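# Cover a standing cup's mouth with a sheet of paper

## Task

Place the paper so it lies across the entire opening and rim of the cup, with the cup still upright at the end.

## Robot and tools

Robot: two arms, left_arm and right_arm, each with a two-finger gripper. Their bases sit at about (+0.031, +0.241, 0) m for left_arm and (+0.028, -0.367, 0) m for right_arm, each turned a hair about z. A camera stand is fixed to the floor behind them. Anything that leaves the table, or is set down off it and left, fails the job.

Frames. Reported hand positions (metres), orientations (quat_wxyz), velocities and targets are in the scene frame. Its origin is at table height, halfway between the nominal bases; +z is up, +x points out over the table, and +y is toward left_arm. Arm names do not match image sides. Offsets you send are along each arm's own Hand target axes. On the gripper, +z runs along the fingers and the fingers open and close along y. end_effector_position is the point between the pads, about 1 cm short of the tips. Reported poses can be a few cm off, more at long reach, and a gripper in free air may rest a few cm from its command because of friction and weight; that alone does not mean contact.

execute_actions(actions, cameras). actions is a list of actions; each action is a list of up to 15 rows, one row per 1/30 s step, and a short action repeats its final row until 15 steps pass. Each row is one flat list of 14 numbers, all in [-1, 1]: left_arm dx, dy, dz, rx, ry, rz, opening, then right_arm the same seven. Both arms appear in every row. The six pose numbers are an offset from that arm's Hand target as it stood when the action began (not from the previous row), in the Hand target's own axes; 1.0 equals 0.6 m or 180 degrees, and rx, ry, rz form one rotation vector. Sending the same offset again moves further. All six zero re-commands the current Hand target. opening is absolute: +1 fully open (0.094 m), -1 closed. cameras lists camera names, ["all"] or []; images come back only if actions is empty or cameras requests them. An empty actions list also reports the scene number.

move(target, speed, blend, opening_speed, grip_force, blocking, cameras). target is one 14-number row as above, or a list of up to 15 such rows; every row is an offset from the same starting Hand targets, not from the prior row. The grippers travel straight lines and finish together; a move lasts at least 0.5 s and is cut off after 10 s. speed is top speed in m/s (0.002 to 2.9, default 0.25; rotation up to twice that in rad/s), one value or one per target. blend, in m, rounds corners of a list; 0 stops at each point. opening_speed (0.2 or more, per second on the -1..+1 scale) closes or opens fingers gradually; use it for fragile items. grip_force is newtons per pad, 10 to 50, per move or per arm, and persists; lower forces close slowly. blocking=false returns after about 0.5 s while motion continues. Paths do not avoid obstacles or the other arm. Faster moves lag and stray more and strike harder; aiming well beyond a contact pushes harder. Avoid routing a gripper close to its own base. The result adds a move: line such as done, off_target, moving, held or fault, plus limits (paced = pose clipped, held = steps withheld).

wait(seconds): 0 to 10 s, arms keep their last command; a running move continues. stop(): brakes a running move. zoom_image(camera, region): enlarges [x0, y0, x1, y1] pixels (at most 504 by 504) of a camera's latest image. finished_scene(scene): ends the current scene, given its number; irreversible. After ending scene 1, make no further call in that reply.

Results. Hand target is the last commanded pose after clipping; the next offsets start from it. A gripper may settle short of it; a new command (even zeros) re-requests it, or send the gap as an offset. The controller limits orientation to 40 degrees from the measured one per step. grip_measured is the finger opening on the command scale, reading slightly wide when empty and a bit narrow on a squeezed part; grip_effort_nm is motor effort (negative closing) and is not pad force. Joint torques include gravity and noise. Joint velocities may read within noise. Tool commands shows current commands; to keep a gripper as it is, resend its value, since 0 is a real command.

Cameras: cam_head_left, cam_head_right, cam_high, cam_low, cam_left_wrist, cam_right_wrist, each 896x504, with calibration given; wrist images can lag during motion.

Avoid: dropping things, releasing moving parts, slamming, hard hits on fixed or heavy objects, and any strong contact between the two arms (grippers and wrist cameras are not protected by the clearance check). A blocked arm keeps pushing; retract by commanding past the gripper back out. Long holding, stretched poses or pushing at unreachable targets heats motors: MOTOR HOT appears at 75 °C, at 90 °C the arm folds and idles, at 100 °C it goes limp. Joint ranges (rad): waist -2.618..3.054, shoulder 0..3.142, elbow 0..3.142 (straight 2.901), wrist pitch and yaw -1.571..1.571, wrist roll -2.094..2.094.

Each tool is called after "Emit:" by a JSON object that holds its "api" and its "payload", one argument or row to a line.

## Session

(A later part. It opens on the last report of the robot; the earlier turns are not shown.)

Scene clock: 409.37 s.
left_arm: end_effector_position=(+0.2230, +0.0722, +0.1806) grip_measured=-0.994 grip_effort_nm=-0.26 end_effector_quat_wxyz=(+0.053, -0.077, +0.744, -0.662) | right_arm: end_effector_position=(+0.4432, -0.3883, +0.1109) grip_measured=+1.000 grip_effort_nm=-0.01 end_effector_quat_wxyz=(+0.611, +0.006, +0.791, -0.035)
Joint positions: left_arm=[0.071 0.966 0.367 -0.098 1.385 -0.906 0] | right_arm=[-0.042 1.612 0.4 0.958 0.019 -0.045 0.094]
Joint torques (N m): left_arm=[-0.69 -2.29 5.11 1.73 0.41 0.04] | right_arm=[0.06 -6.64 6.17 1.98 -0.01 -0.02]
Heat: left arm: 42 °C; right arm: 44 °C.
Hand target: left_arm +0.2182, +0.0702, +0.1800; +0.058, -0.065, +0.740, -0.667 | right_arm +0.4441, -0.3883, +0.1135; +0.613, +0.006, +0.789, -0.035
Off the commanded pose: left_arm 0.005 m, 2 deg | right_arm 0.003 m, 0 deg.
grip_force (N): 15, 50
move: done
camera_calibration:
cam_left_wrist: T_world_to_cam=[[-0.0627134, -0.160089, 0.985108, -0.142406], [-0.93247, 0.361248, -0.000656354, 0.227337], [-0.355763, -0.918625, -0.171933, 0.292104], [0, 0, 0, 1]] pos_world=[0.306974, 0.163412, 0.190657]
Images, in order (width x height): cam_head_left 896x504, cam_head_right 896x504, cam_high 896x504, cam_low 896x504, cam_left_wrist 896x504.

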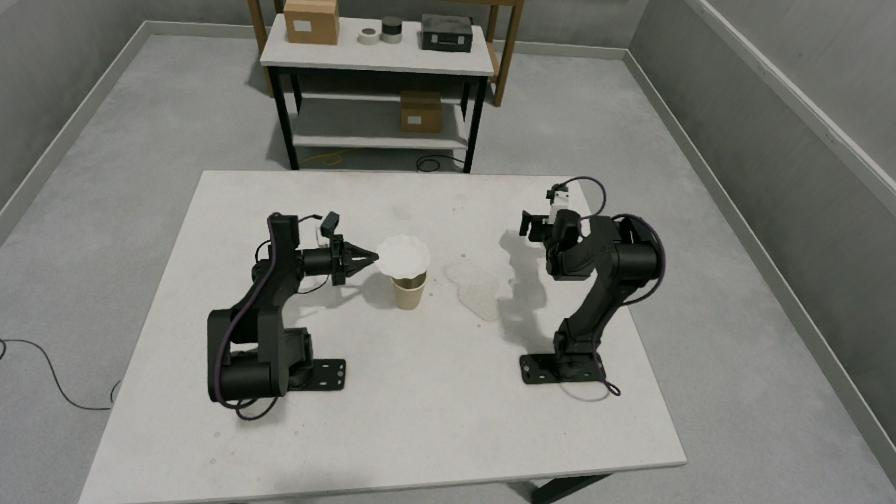

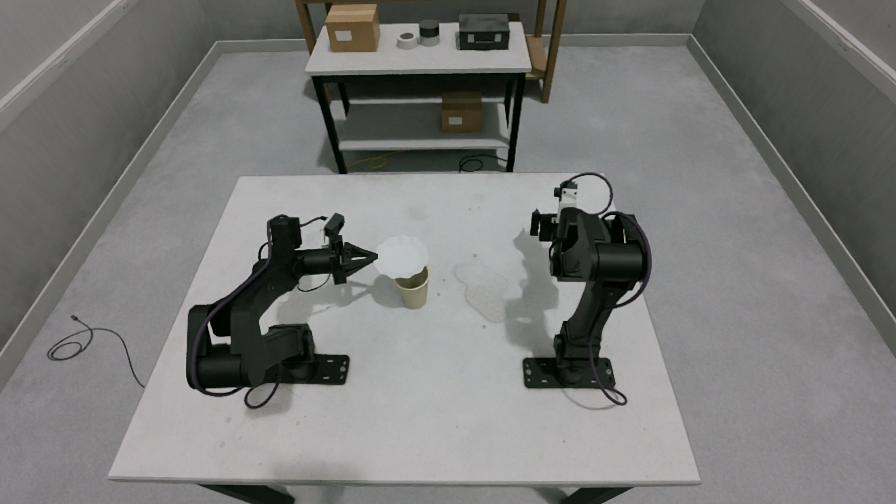

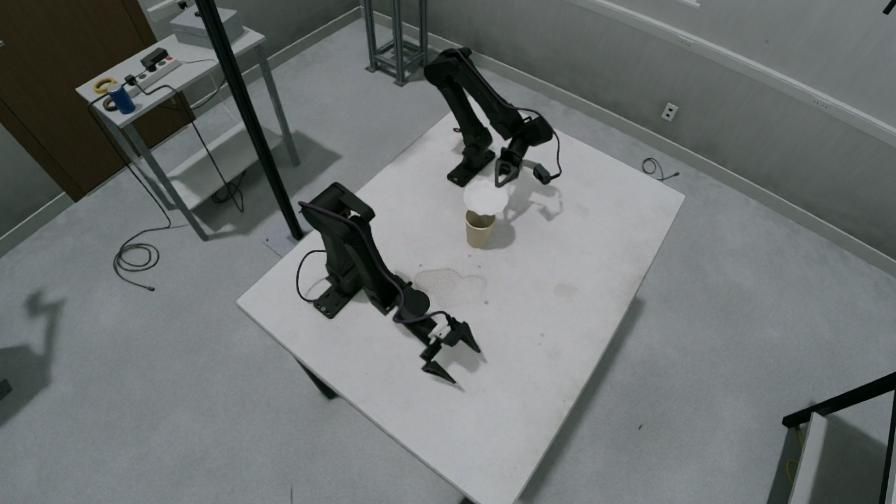

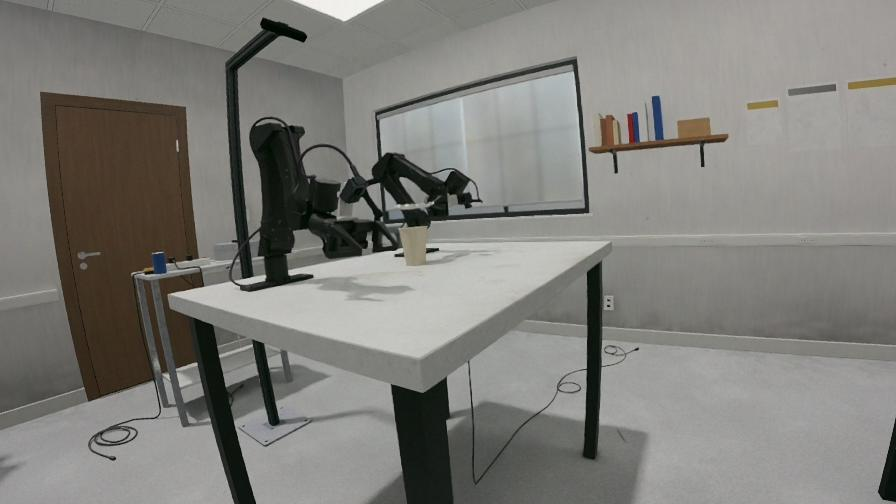

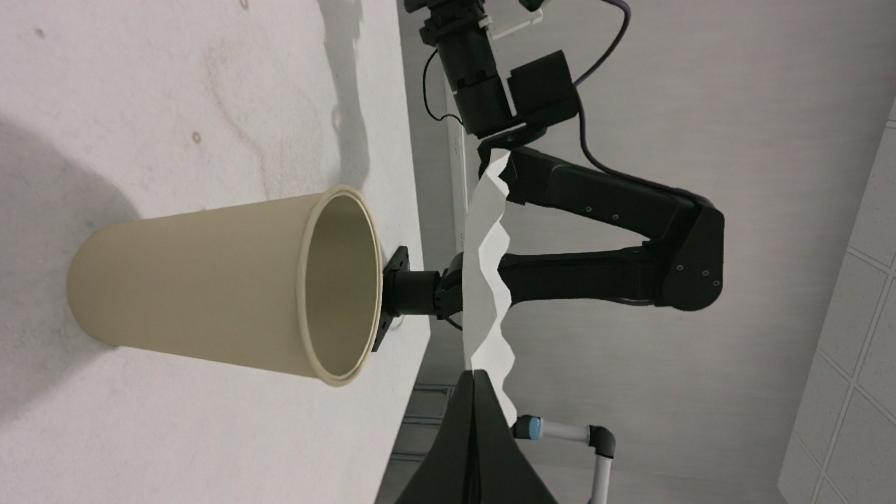

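Emit:
{"api": "move", "payload": {
  "target": [0.0095, 0.0720, 0.0330, 0, 0, 0, -1, 0, 0, 0, 0, 0, 0, 1],
  "speed": 0.06,
  "cameras": ["cam_left_wrist", "cam_head_right", "cam_head_left", "cam_low", "cam_high"]
}}

Emit:
{"api": "zoom_image", "payload": {
  "camera": "cam_low",
  "region": [360, 180, 500, 280]
}}

Emit:
{"api": "zoom_image", "payload": {
  "camera": "cam_head_left",
  "region": [320, 220, 480, 330]
}}

Emit:
{"api": "zoom_image", "payload": {
  "camera": "cam_head_right",
  "region": [320, 220, 480, 330]
}}

Scene clock: 429.03 s.
left_arm: end_effector_position=(+0.2189, +0.0555, +0.1384) grip_measured=-0.994 grip_effort_nm=-0.26 end_effector_quat_wxyz=(+0.057, -0.070, +0.741, -0.665) | right_arm: end_effector_position=(+0.4432, -0.3883, +0.1109) grip_measured=+1.000 grip_effort_nm=-0.01 end_effector_quat_wxyz=(+0.611, +0.006, +0.791, -0.035)
Joint positions: left_arm=[-0.033 1.122 0.145 0.551 1.305 -1.167 0] | right_arm=[-0.042 1.612 0.4 0.958 0.019 -0.045 0.094]
Joint torques (N m): left_arm=[-0.7 -1.24 4.3 1.92 0.18 0.03] | right_arm=[0.06 -6.65 6.17 1.98 -0.01 -0.02]
Heat: left arm: 42 °C; right arm: 44 °C.
Hand target: left_arm +0.2152, +0.0543, +0.1351; +0.059, -0.065, +0.740, -0.667 | right_arm +0.4441, -0.3883, +0.1135; +0.613, +0.006, +0.789, -0.035
Off the commanded pose: left_arm 0.005 m, 1 deg | right_arm 0.003 m, 0 deg.
grip_force (N): 15, 50
move: done
camera_calibration:
cam_left_wrist: T_world_to_cam=[[-0.0795365, -0.152483, 0.9851, -0.100492], [-0.930325, 0.366274, -0.0184185, 0.231117], [-0.358008, -0.917928, -0.170991, 0.268403], [0, 0, 0, 1]] pos_world=[0.303111, 0.146399, 0.149146]
Images, in order (width x height): cam_head_left 896x504, cam_head_right 896x504, cam_high 896x504, cam_low 896x504, cam_left_wrist 896x504.

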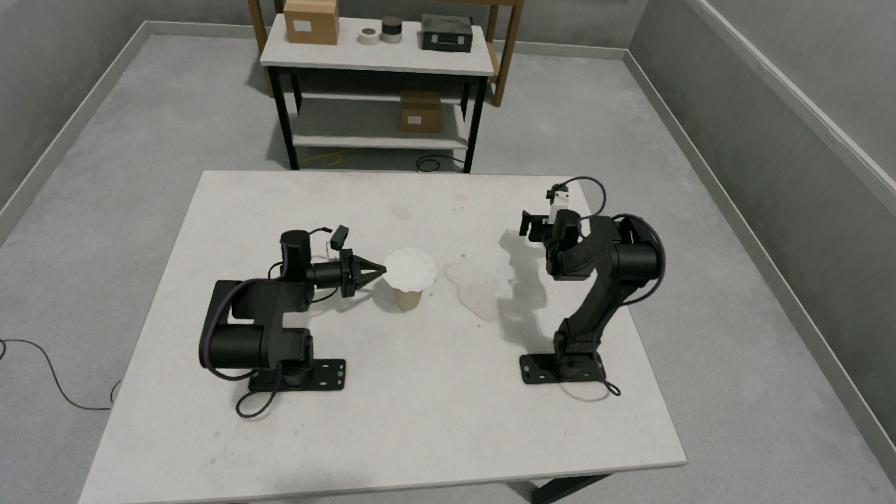

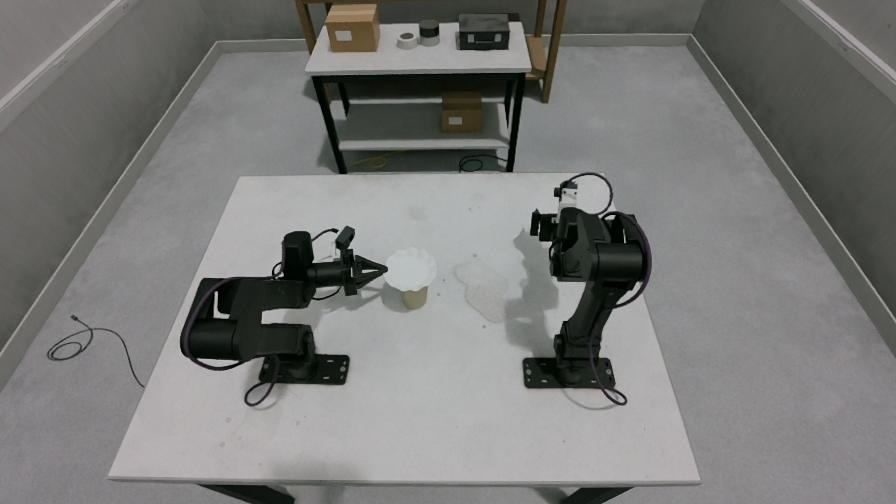

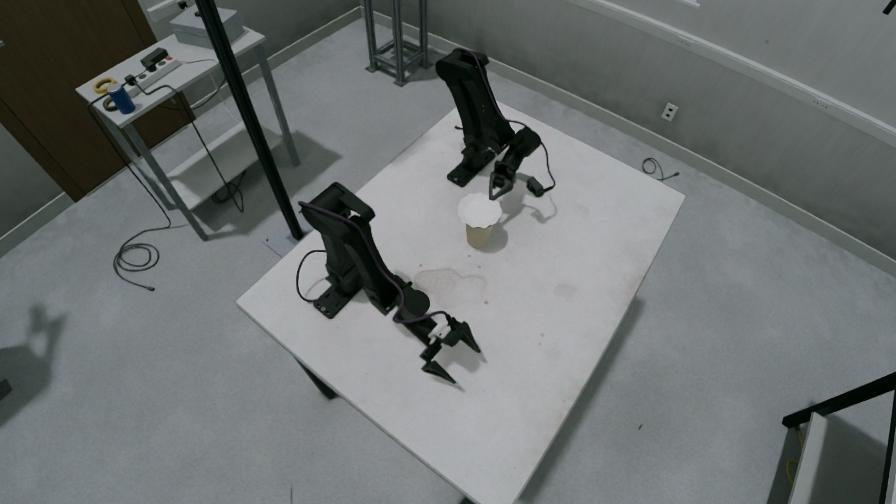

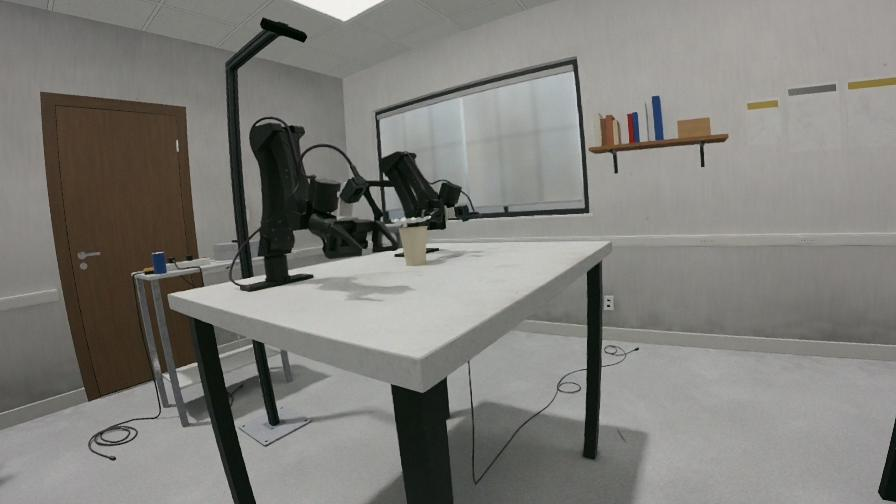

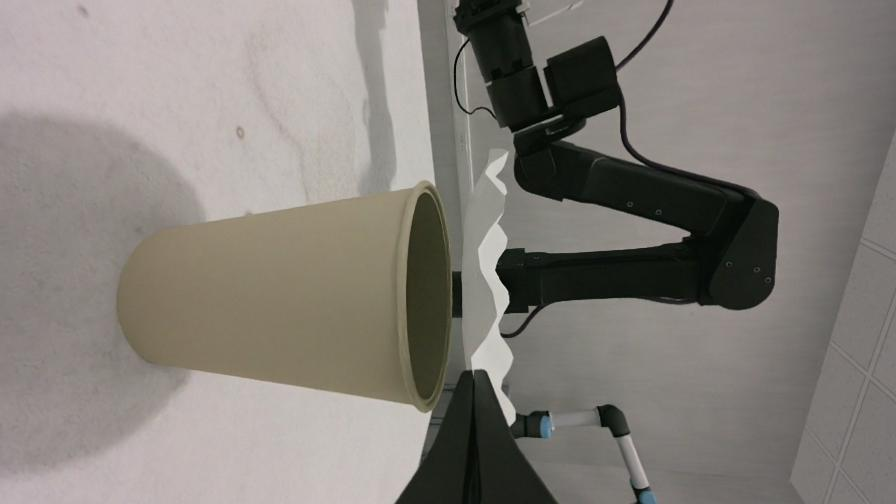

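Scaled by 3.600 from the camera's 896x504 image, which has a finer 1280x720 frame.

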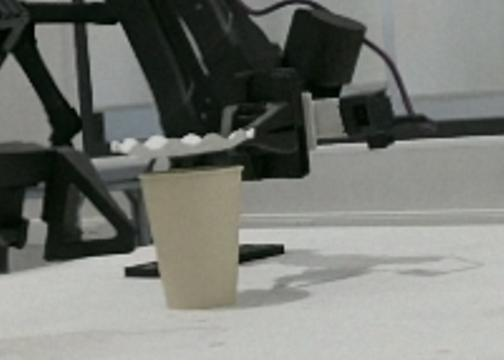

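Scaled by 3.150 from the camera's 896x504 image, which has a finer 1280x720 frame.

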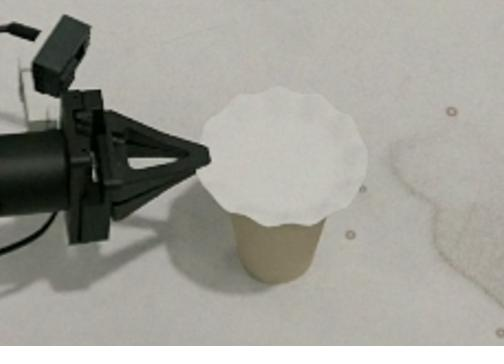

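Scaled by 3.150 from the camera's 896x504 image, which has a finer 1280x720 frame.

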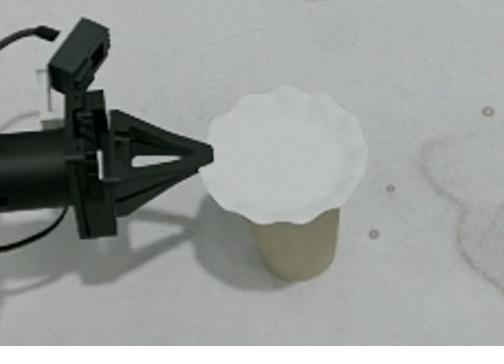

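Emit:
{"api": "move", "payload": {
  "target": [0.0066, 0.0150, 0.0004, 0, 0, 0, -1, 0, 0, 0, 0, 0, 0, 1],
  "speed": 0.04,
  "cameras": ["cam_left_wrist", "cam_head_right", "cam_head_left", "cam_low"]
}}

Emit:
{"api": "zoom_image", "payload": {
  "camera": "cam_low",
  "region": [380, 200, 460, 270]
}}

Emit:
{"api": "zoom_image", "payload": {
  "camera": "cam_left_wrist",
  "region": [340, 120, 600, 440]
}}

Emit:
{"api": "zoom_image", "payload": {
  "camera": "cam_head_right",
  "region": [350, 230, 470, 320]
}}

Scene clock: 447.57 s.
left_arm: end_effector_position=(+0.2155, +0.0559, +0.1290) grip_measured=-0.994 grip_effort_nm=-0.26 end_effector_quat_wxyz=(+0.058, -0.071, +0.741, -0.665) | right_arm: end_effector_position=(+0.4432, -0.3883, +0.1109) grip_measured=+1.000 grip_effort_nm=-0.01 end_effector_quat_wxyz=(+0.611, +0.006, +0.791, -0.035)
Joint positions: left_arm=[-0.033 1.166 0.107 0.641 1.303 -1.175 0] | right_arm=[-0.042 1.612 0.4 0.958 0.019 -0.045 0.094]
Joint torques (N m): left_arm=[-0.84 -1.24 3.97 1.91 0.2 0.02] | right_arm=[0.06 -6.65 6.19 1.98 -0.01 -0.02]
Heat: left arm: 41 °C; right arm: 44 °C.
Hand target: left_arm +0.2113, +0.0543, +0.1261; +0.059, -0.065, +0.740, -0.667 | right_arm +0.4441, -0.3883, +0.1135; +0.613, +0.006, +0.789, -0.035
Off the commanded pose: left_arm 0.005 m, 1 deg | right_arm 0.003 m, 0 deg.
grip_force (N): 15, 50
move: done
camera_calibration:
cam_left_wrist: T_world_to_cam=[[-0.0788866, -0.151722, 0.98527, -0.0915753], [-0.931423, 0.363463, -0.0186054, 0.228176], [-0.355286, -0.919171, -0.16999, 0.265155], [0, 0, 0, 1]] pos_world=[0.29951, 0.146895, 0.139545]
Images, in order (width x height): cam_head_left 896x504, cam_head_right 896x504, cam_low 896x504, cam_left_wrist 896x504.

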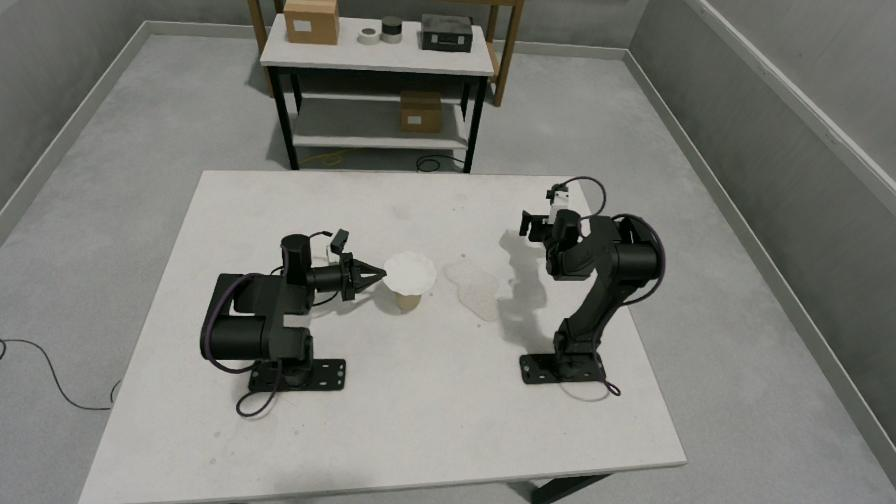

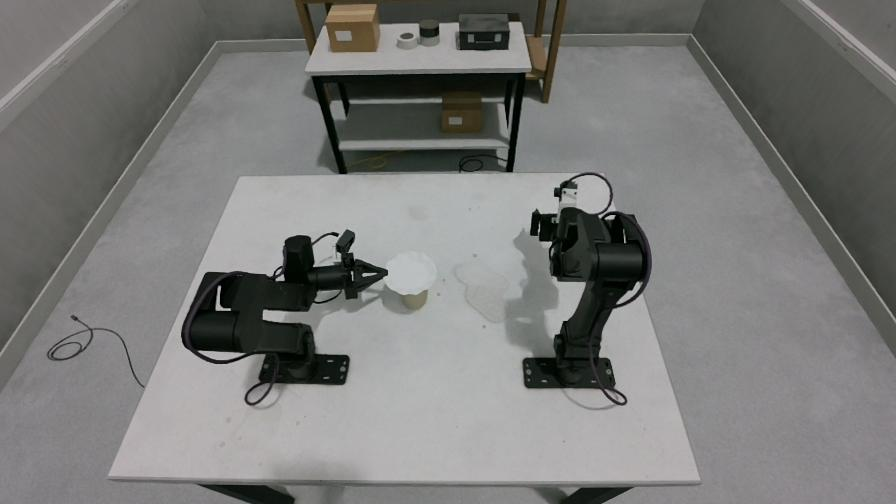

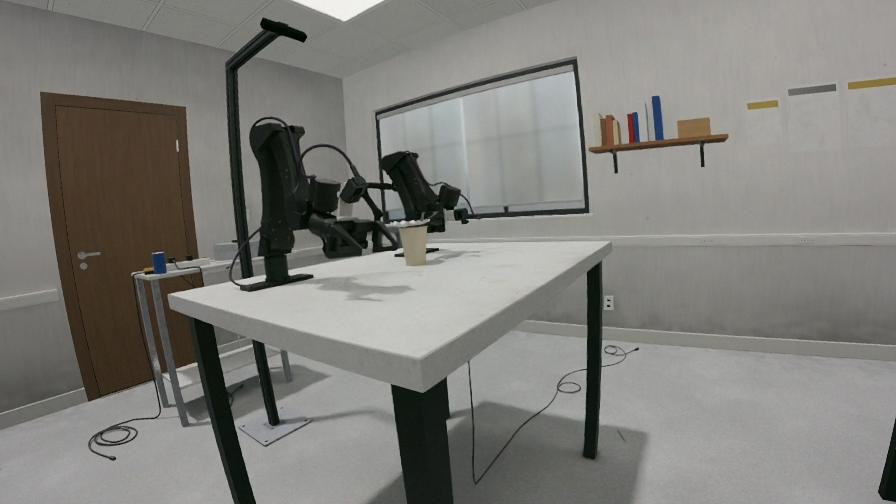

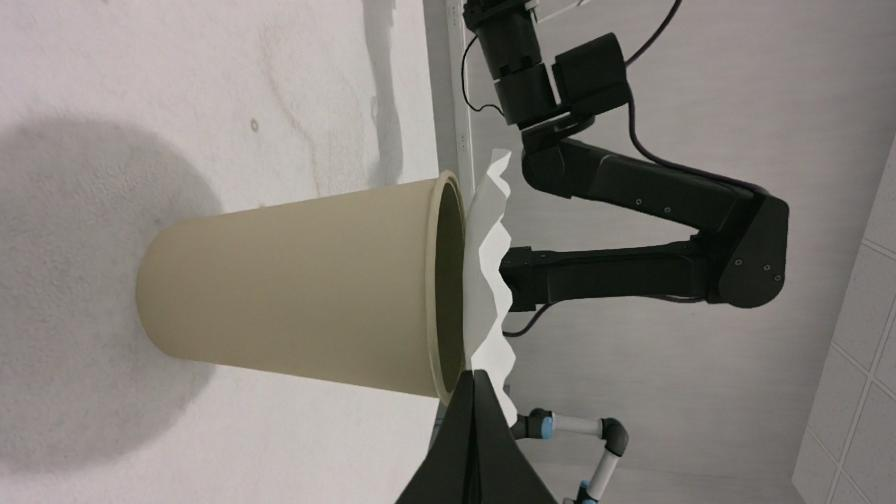

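Scaled by 6.300 from the camera's 896x504 image, which has a finer 1280x720 frame.

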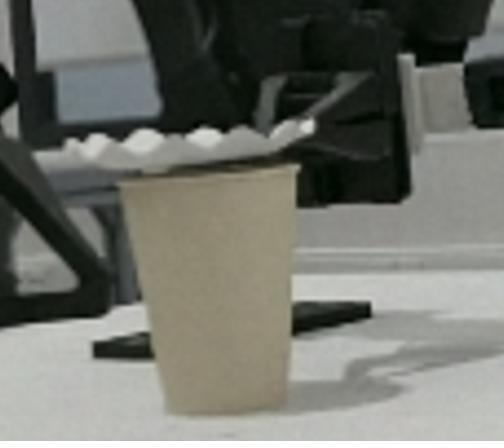

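Scaled by 1.575 from the camera's 896x504 image, which has a finer 1280x720 frame.

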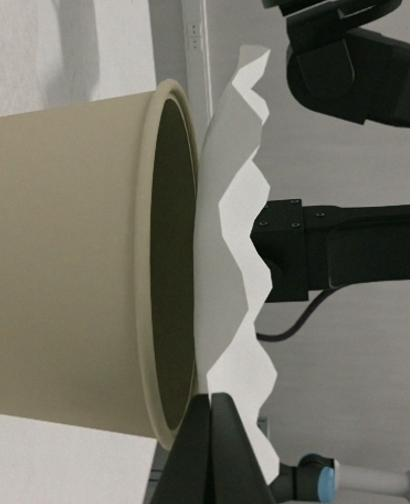

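Scaled by 4.200 from the camera's 896x504 image, which has a finer 1280x720 frame.

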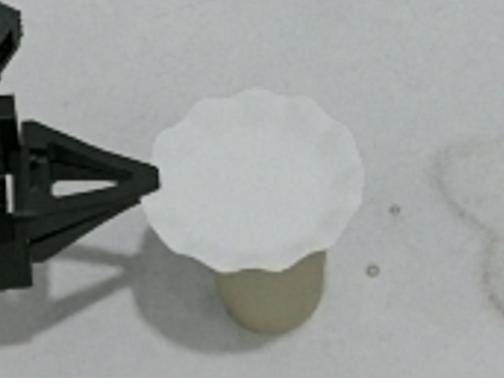

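Emit:
{"api": "zoom_image", "payload": {
  "camera": "cam_low",
  "region": [385, 212, 435, 237]
}}

Emit:
{"api": "zoom_image", "payload": {
  "camera": "cam_head_left",
  "region": [350, 230, 470, 320]
}}

Scaled by 10.080 from the camera's 896x504 image, which has a finer 1280x720 frame.

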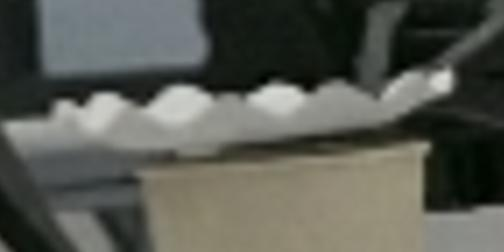

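Scaled by 4.200 from the camera's 896x504 image, which has a finer 1280x720 frame.

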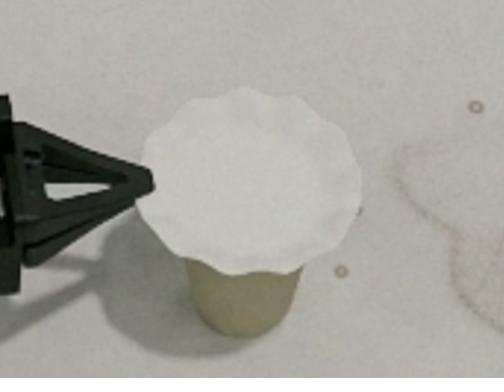

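Emit:
{"api": "move", "payload": {
  "target": [-0.0058, 0.0137, -0.0027, 0, 0, 0, -1, 0, 0, 0, 0, 0, 0, 1],
  "speed": 0.03,
  "cameras": ["cam_left_wrist", "cam_head_right", "cam_low"]
}}

Emit:
{"api": "zoom_image", "payload": {
  "camera": "cam_low",
  "region": [385, 210, 435, 240]
}}

Emit:
{"api": "zoom_image", "payload": {
  "camera": "cam_left_wrist",
  "region": [340, 120, 600, 440]
}}

Emit:
{"api": "zoom_image", "payload": {
  "camera": "cam_head_right",
  "region": [350, 230, 470, 320]
}}

Scene clock: 478.83 s.
left_arm: end_effector_position=(+0.2191, +0.0563, +0.1206) grip_measured=-0.994 grip_effort_nm=-0.26 end_effector_quat_wxyz=(+0.057, -0.071, +0.743, -0.664) | right_arm: end_effector_position=(+0.4432, -0.3883, +0.1109) grip_measured=+1.000 grip_effort_nm=-0.01 end_effector_quat_wxyz=(+0.611, +0.006, +0.791, -0.035)
Joint positions: left_arm=[-0.029 1.248 0.107 0.697 1.305 -1.151 0] | right_arm=[-0.042 1.612 0.4 0.958 0.019 -0.045 0.094]
Joint torques (N m): left_arm=[0.5 -1.52 3.28 1.85 0.34 0.1] | right_arm=[0.06 -6.65 6.17 1.98 -0.01 -0.02]
Heat: left arm: 41 °C; right arm: 44 °C.
Hand target: left_arm +0.2142, +0.0572, +0.1181; +0.059, -0.065, +0.740, -0.667 | right_arm +0.4441, -0.3883, +0.1135; +0.613, +0.006, +0.789, -0.035
Off the commanded pose: left_arm 0.006 m, 1 deg | right_arm 0.003 m, 0 deg.
grip_force (N): 15, 50
move: done
camera_calibration:
cam_left_wrist: T_world_to_cam=[[-0.0765974, -0.156367, 0.984724, -0.0831978], [-0.930997, 0.364738, -0.0145006, 0.230497], [-0.356899, -0.917886, -0.173515, 0.26614], [0, 0, 0, 1]] pos_world=[0.303205, 0.147206, 0.131449]
Images, in order (width x height): cam_head_right 896x504, cam_low 896x504, cam_left_wrist 896x504.

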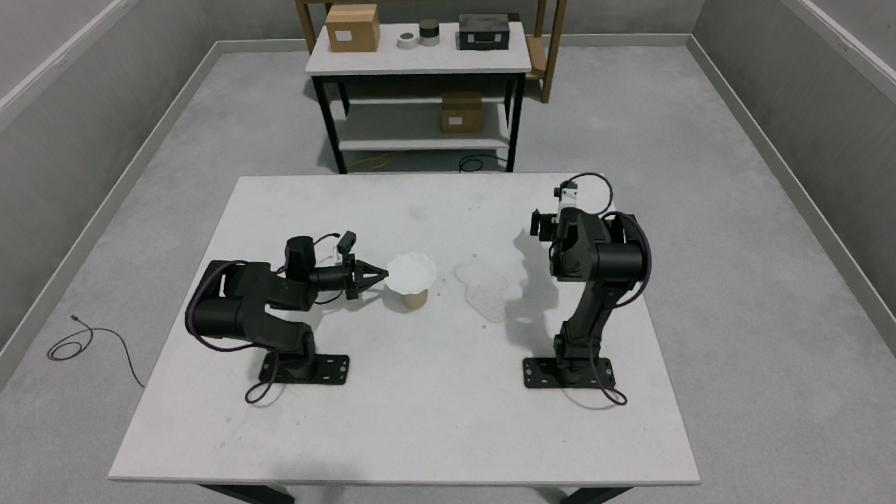

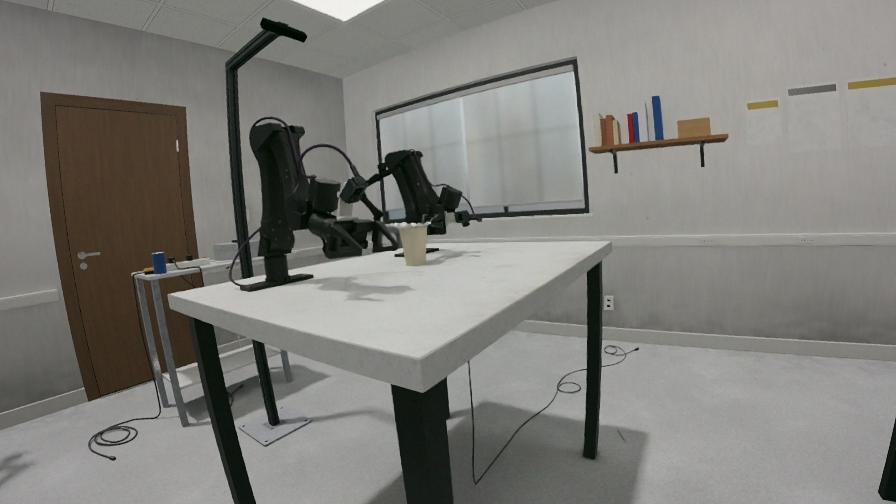

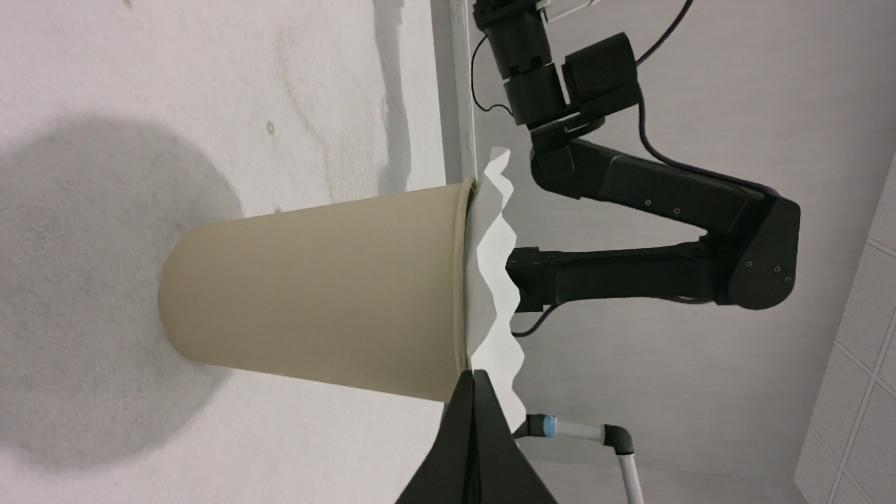

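Scaled by 10.080 from the camera's 896x504 image, which has a finer 1280x720 frame.

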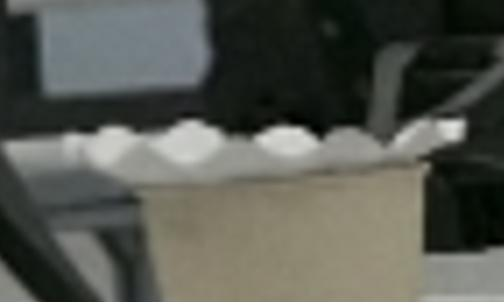

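Scaled by 1.575 from the camera's 896x504 image, which has a finer 1280x720 frame.

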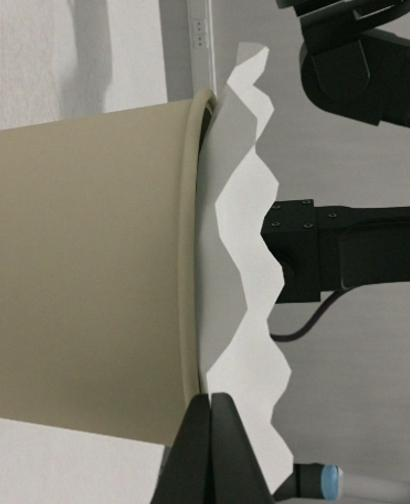

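Scaled by 4.200 from the camera's 896x504 image, which has a finer 1280x720 frame.

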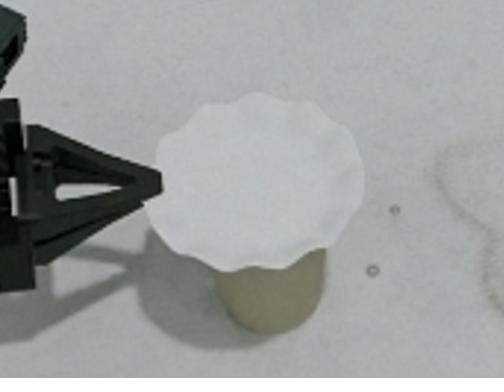

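Emit:
{"api": "move", "payload": {
  "target": [0, 0, 0, 0, 0, 0, -0.74, 0, 0, 0, 0, 0, 0, 1],
  "opening_speed": 0.25,
  "cameras": ["cam_left_wrist", "cam_head_right", "cam_low"]
}}

Emit:
{"api": "zoom_image", "payload": {
  "camera": "cam_low",
  "region": [385, 210, 435, 240]
}}

Emit:
{"api": "zoom_image", "payload": {
  "camera": "cam_left_wrist",
  "region": [340, 120, 600, 440]
}}

Emit:
{"api": "zoom_image", "payload": {
  "camera": "cam_head_right",
  "region": [350, 230, 470, 320]
}}

Scene clock: 490.90 s.
left_arm: end_effector_position=(+0.2195, +0.0562, +0.1216) grip_measured=-0.742 grip_effort_nm=0.15 end_effector_quat_wxyz=(+0.060, -0.068, +0.742, -0.664) | right_arm: end_effector_position=(+0.4432, -0.3883, +0.1109) grip_measured=+1.000 grip_effort_nm=-0.01 end_effector_quat_wxyz=(+0.611, +0.006, +0.791, -0.035)
Joint positions: left_arm=[-0.029 1.248 0.107 0.707 1.306 -1.151 0.012] | right_arm=[-0.042 1.612 0.4 0.958 0.019 -0.045 0.094]
Joint torques (N m): left_arm=[0.5 -1.29 3.17 1.89 0.33 0.07] | right_arm=[0.05 -6.64 6.17 1.98 -0.01 -0.02]
Heat: left arm: 41 °C; right arm: 44 °C.
Hand target: left_arm +0.2142, +0.0572, +0.1181; +0.059, -0.065, +0.740, -0.667 | right_arm +0.4441, -0.3883, +0.1135; +0.613, +0.006, +0.789, -0.035
Off the commanded pose: left_arm 0.006 m, 1 deg | right_arm 0.003 m, 0 deg.
grip_force (N): 15, 50
move: done
camera_calibration:
cam_left_wrist: T_world_to_cam=[[-0.0860759, -0.15559, 0.984064, -0.0821061], [-0.930673, 0.365084, -0.0236826, 0.231933], [-0.355581, -0.917881, -0.176228, 0.266434], [0, 0, 0, 1]] pos_world=[0.303526, 0.147105, 0.133244]
Images, in order (width x height): cam_head_right 896x504, cam_low 896x504, cam_left_wrist 896x504.

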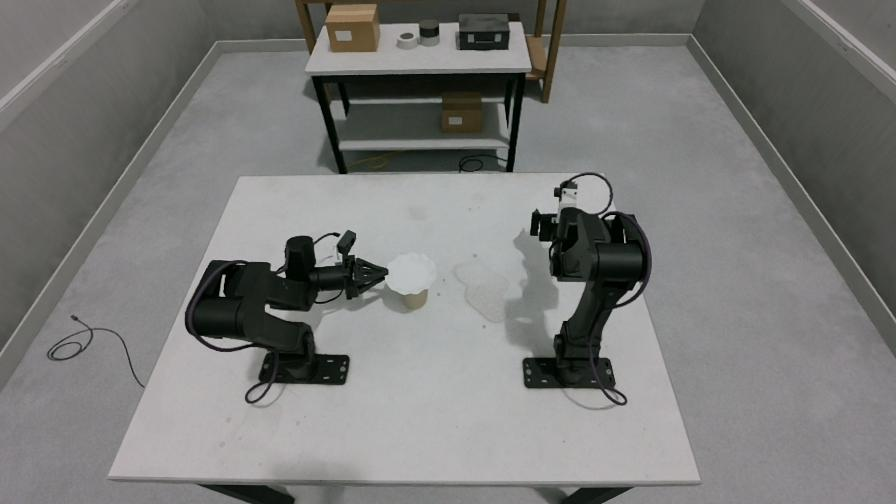

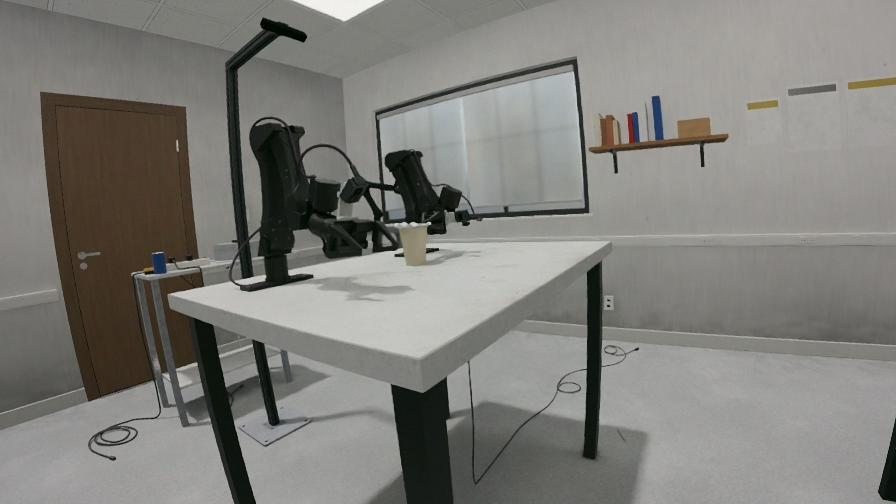

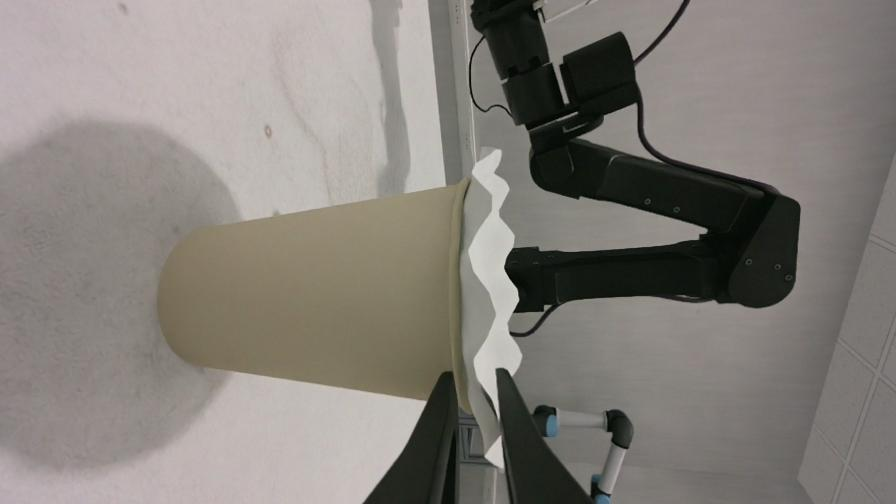

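Scaled by 10.080 from the camera's 896x504 image, which has a finer 1280x720 frame.

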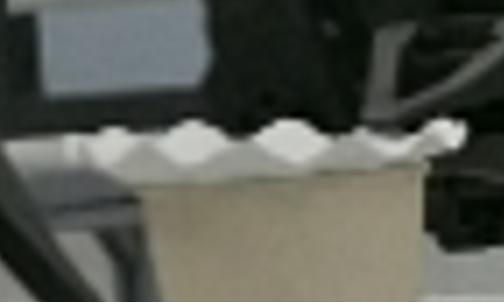

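Scaled by 1.575 from the camera's 896x504 image, which has a finer 1280x720 frame.

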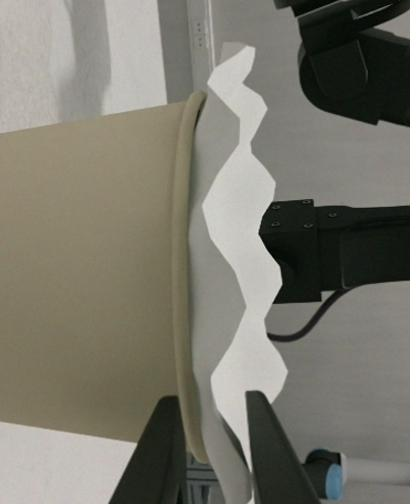

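Scaled by 4.200 from the camera's 896x504 image, which has a finer 1280x720 frame.

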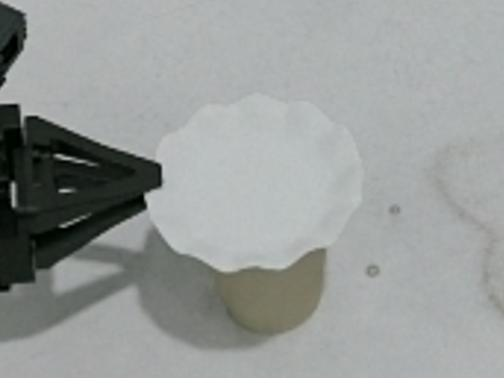

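Emit:
{"api": "move", "payload": {
  "target": [
    [0, 0, 0, 0, 0, 0, -0.6, 0, 0, 0, 0, 0, 0, 1],
    [0, 0, -0.1, 0, 0, 0, -0.6, 0, 0, 0, 0, 0, 0, 1]
  ],
  "speed": 0.06,
  "opening_speed": 0.25,
  "cameras": ["cam_left_wrist", "cam_head_right", "cam_head_left", "cam_low", "cam_high"]
}}

Emit:
{"api": "zoom_image", "payload": {
  "camera": "cam_low",
  "region": [375, 200, 465, 270]
}}

Emit:
{"api": "zoom_image", "payload": {
  "camera": "cam_high",
  "region": [430, 170, 530, 260]
}}

Emit:
{"api": "zoom_image", "payload": {
  "camera": "cam_head_right",
  "region": [350, 230, 470, 320]
}}

Scene clock: 499.00 s.
left_arm: end_effector_position=(+0.2096, +0.1148, +0.1241) grip_measured=-0.602 grip_effort_nm=0.15 end_effector_quat_wxyz=(+0.131, -0.128, +0.702, -0.688) | right_arm: end_effector_position=(+0.4432, -0.3883, +0.1109) grip_measured=+1.000 grip_effort_nm=-0.01 end_effector_quat_wxyz=(+0.611, +0.006, +0.791, -0.035)
Joint positions: left_arm=[0.377 1.019 0.042 0.258 1.541 -0.845 0.019] | right_arm=[-0.042 1.612 0.4 0.958 0.019 -0.045 0.094]
Joint torques (N m): left_arm=[0.59 -1.42 4.49 1.24 0.51 0.13] | right_arm=[0.06 -6.64 6.19 1.97 -0.01 -0.01]
Heat: left arm: 40 °C; right arm: 45 °C.
Hand target: left_arm +0.2038, +0.1160, +0.1243; +0.058, -0.065, +0.740, -0.667 | right_arm +0.4441, -0.3883, +0.1135; +0.613, +0.006, +0.789, -0.035
Off the commanded pose: left_arm 0.006 m, 12 deg | right_arm 0.003 m, 0 deg.
joint sent to its limit (left arm) — joint 5 (wrist yaw), upper limit. The joint targets are off in orientation, not in position.
grip_force (N): 15, 50
move: off_target (left_arm)
camera_calibration:
cam_left_wrist: T_world_to_cam=[[-0.0955154, -0.0880935, 0.991522, -0.0829257], [-0.980202, 0.181874, -0.078266, 0.239564], [-0.173438, -0.979368, -0.103721, 0.277023], [0, 0, 0, 1]] pos_world=[0.274947, 0.220432, 0.129706]
Images, in order (width x height): cam_head_left 896x504, cam_head_right 896x504, cam_high 896x504, cam_low 896x504, cam_left_wrist 896x504.

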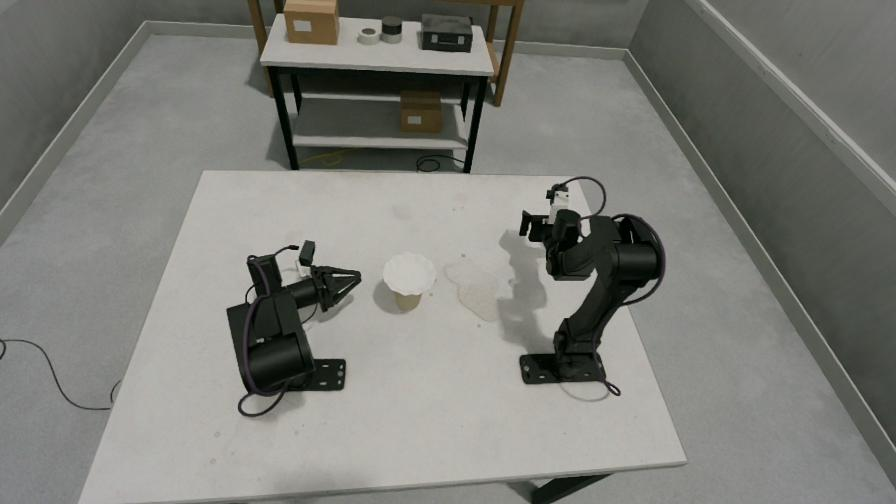

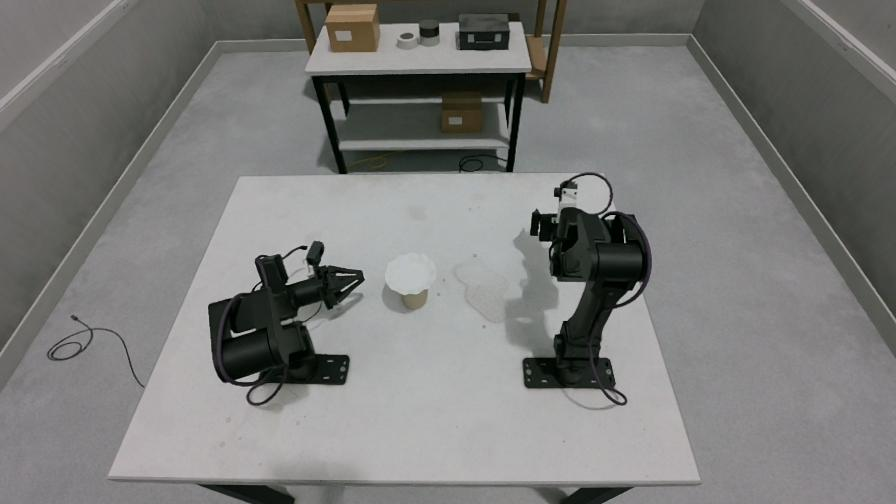

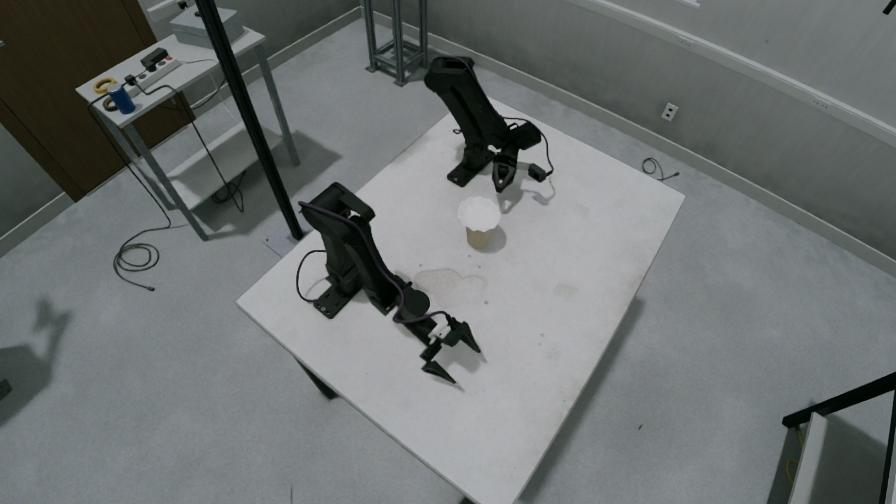

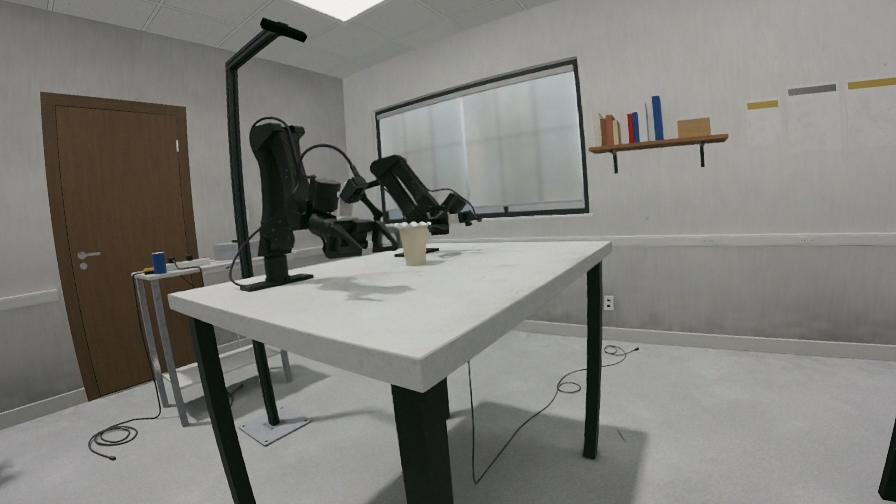

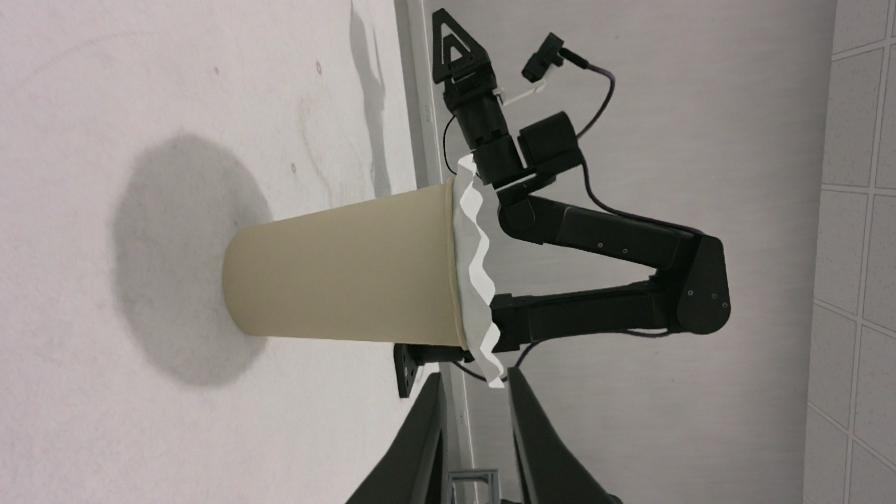

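Scaled by 5.600 from the camera's 896x504 image, which has a finer 1280x720 frame.

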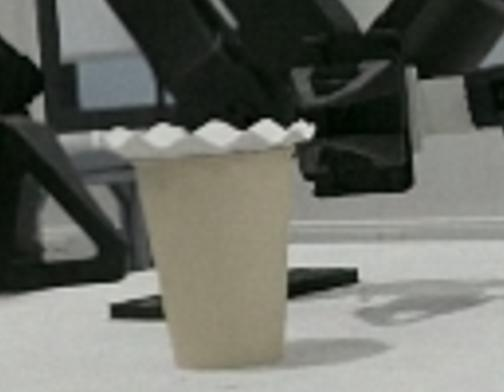

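Scaled by 5.040 from the camera's 896x504 image, which has a finer 1280x720 frame.

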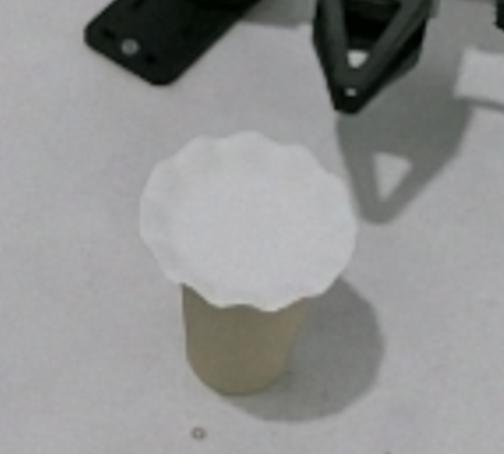

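Scaled by 4.200 from the camera's 896x504 image, which has a finer 1280x720 frame.

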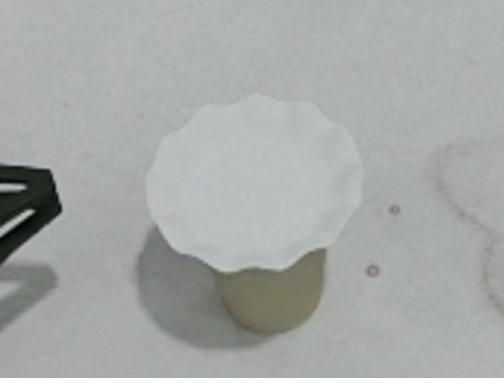

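Emit:
{"api": "finished_scene", "payload": {
  "scene": 1
}}

The scene is finished: the task was done.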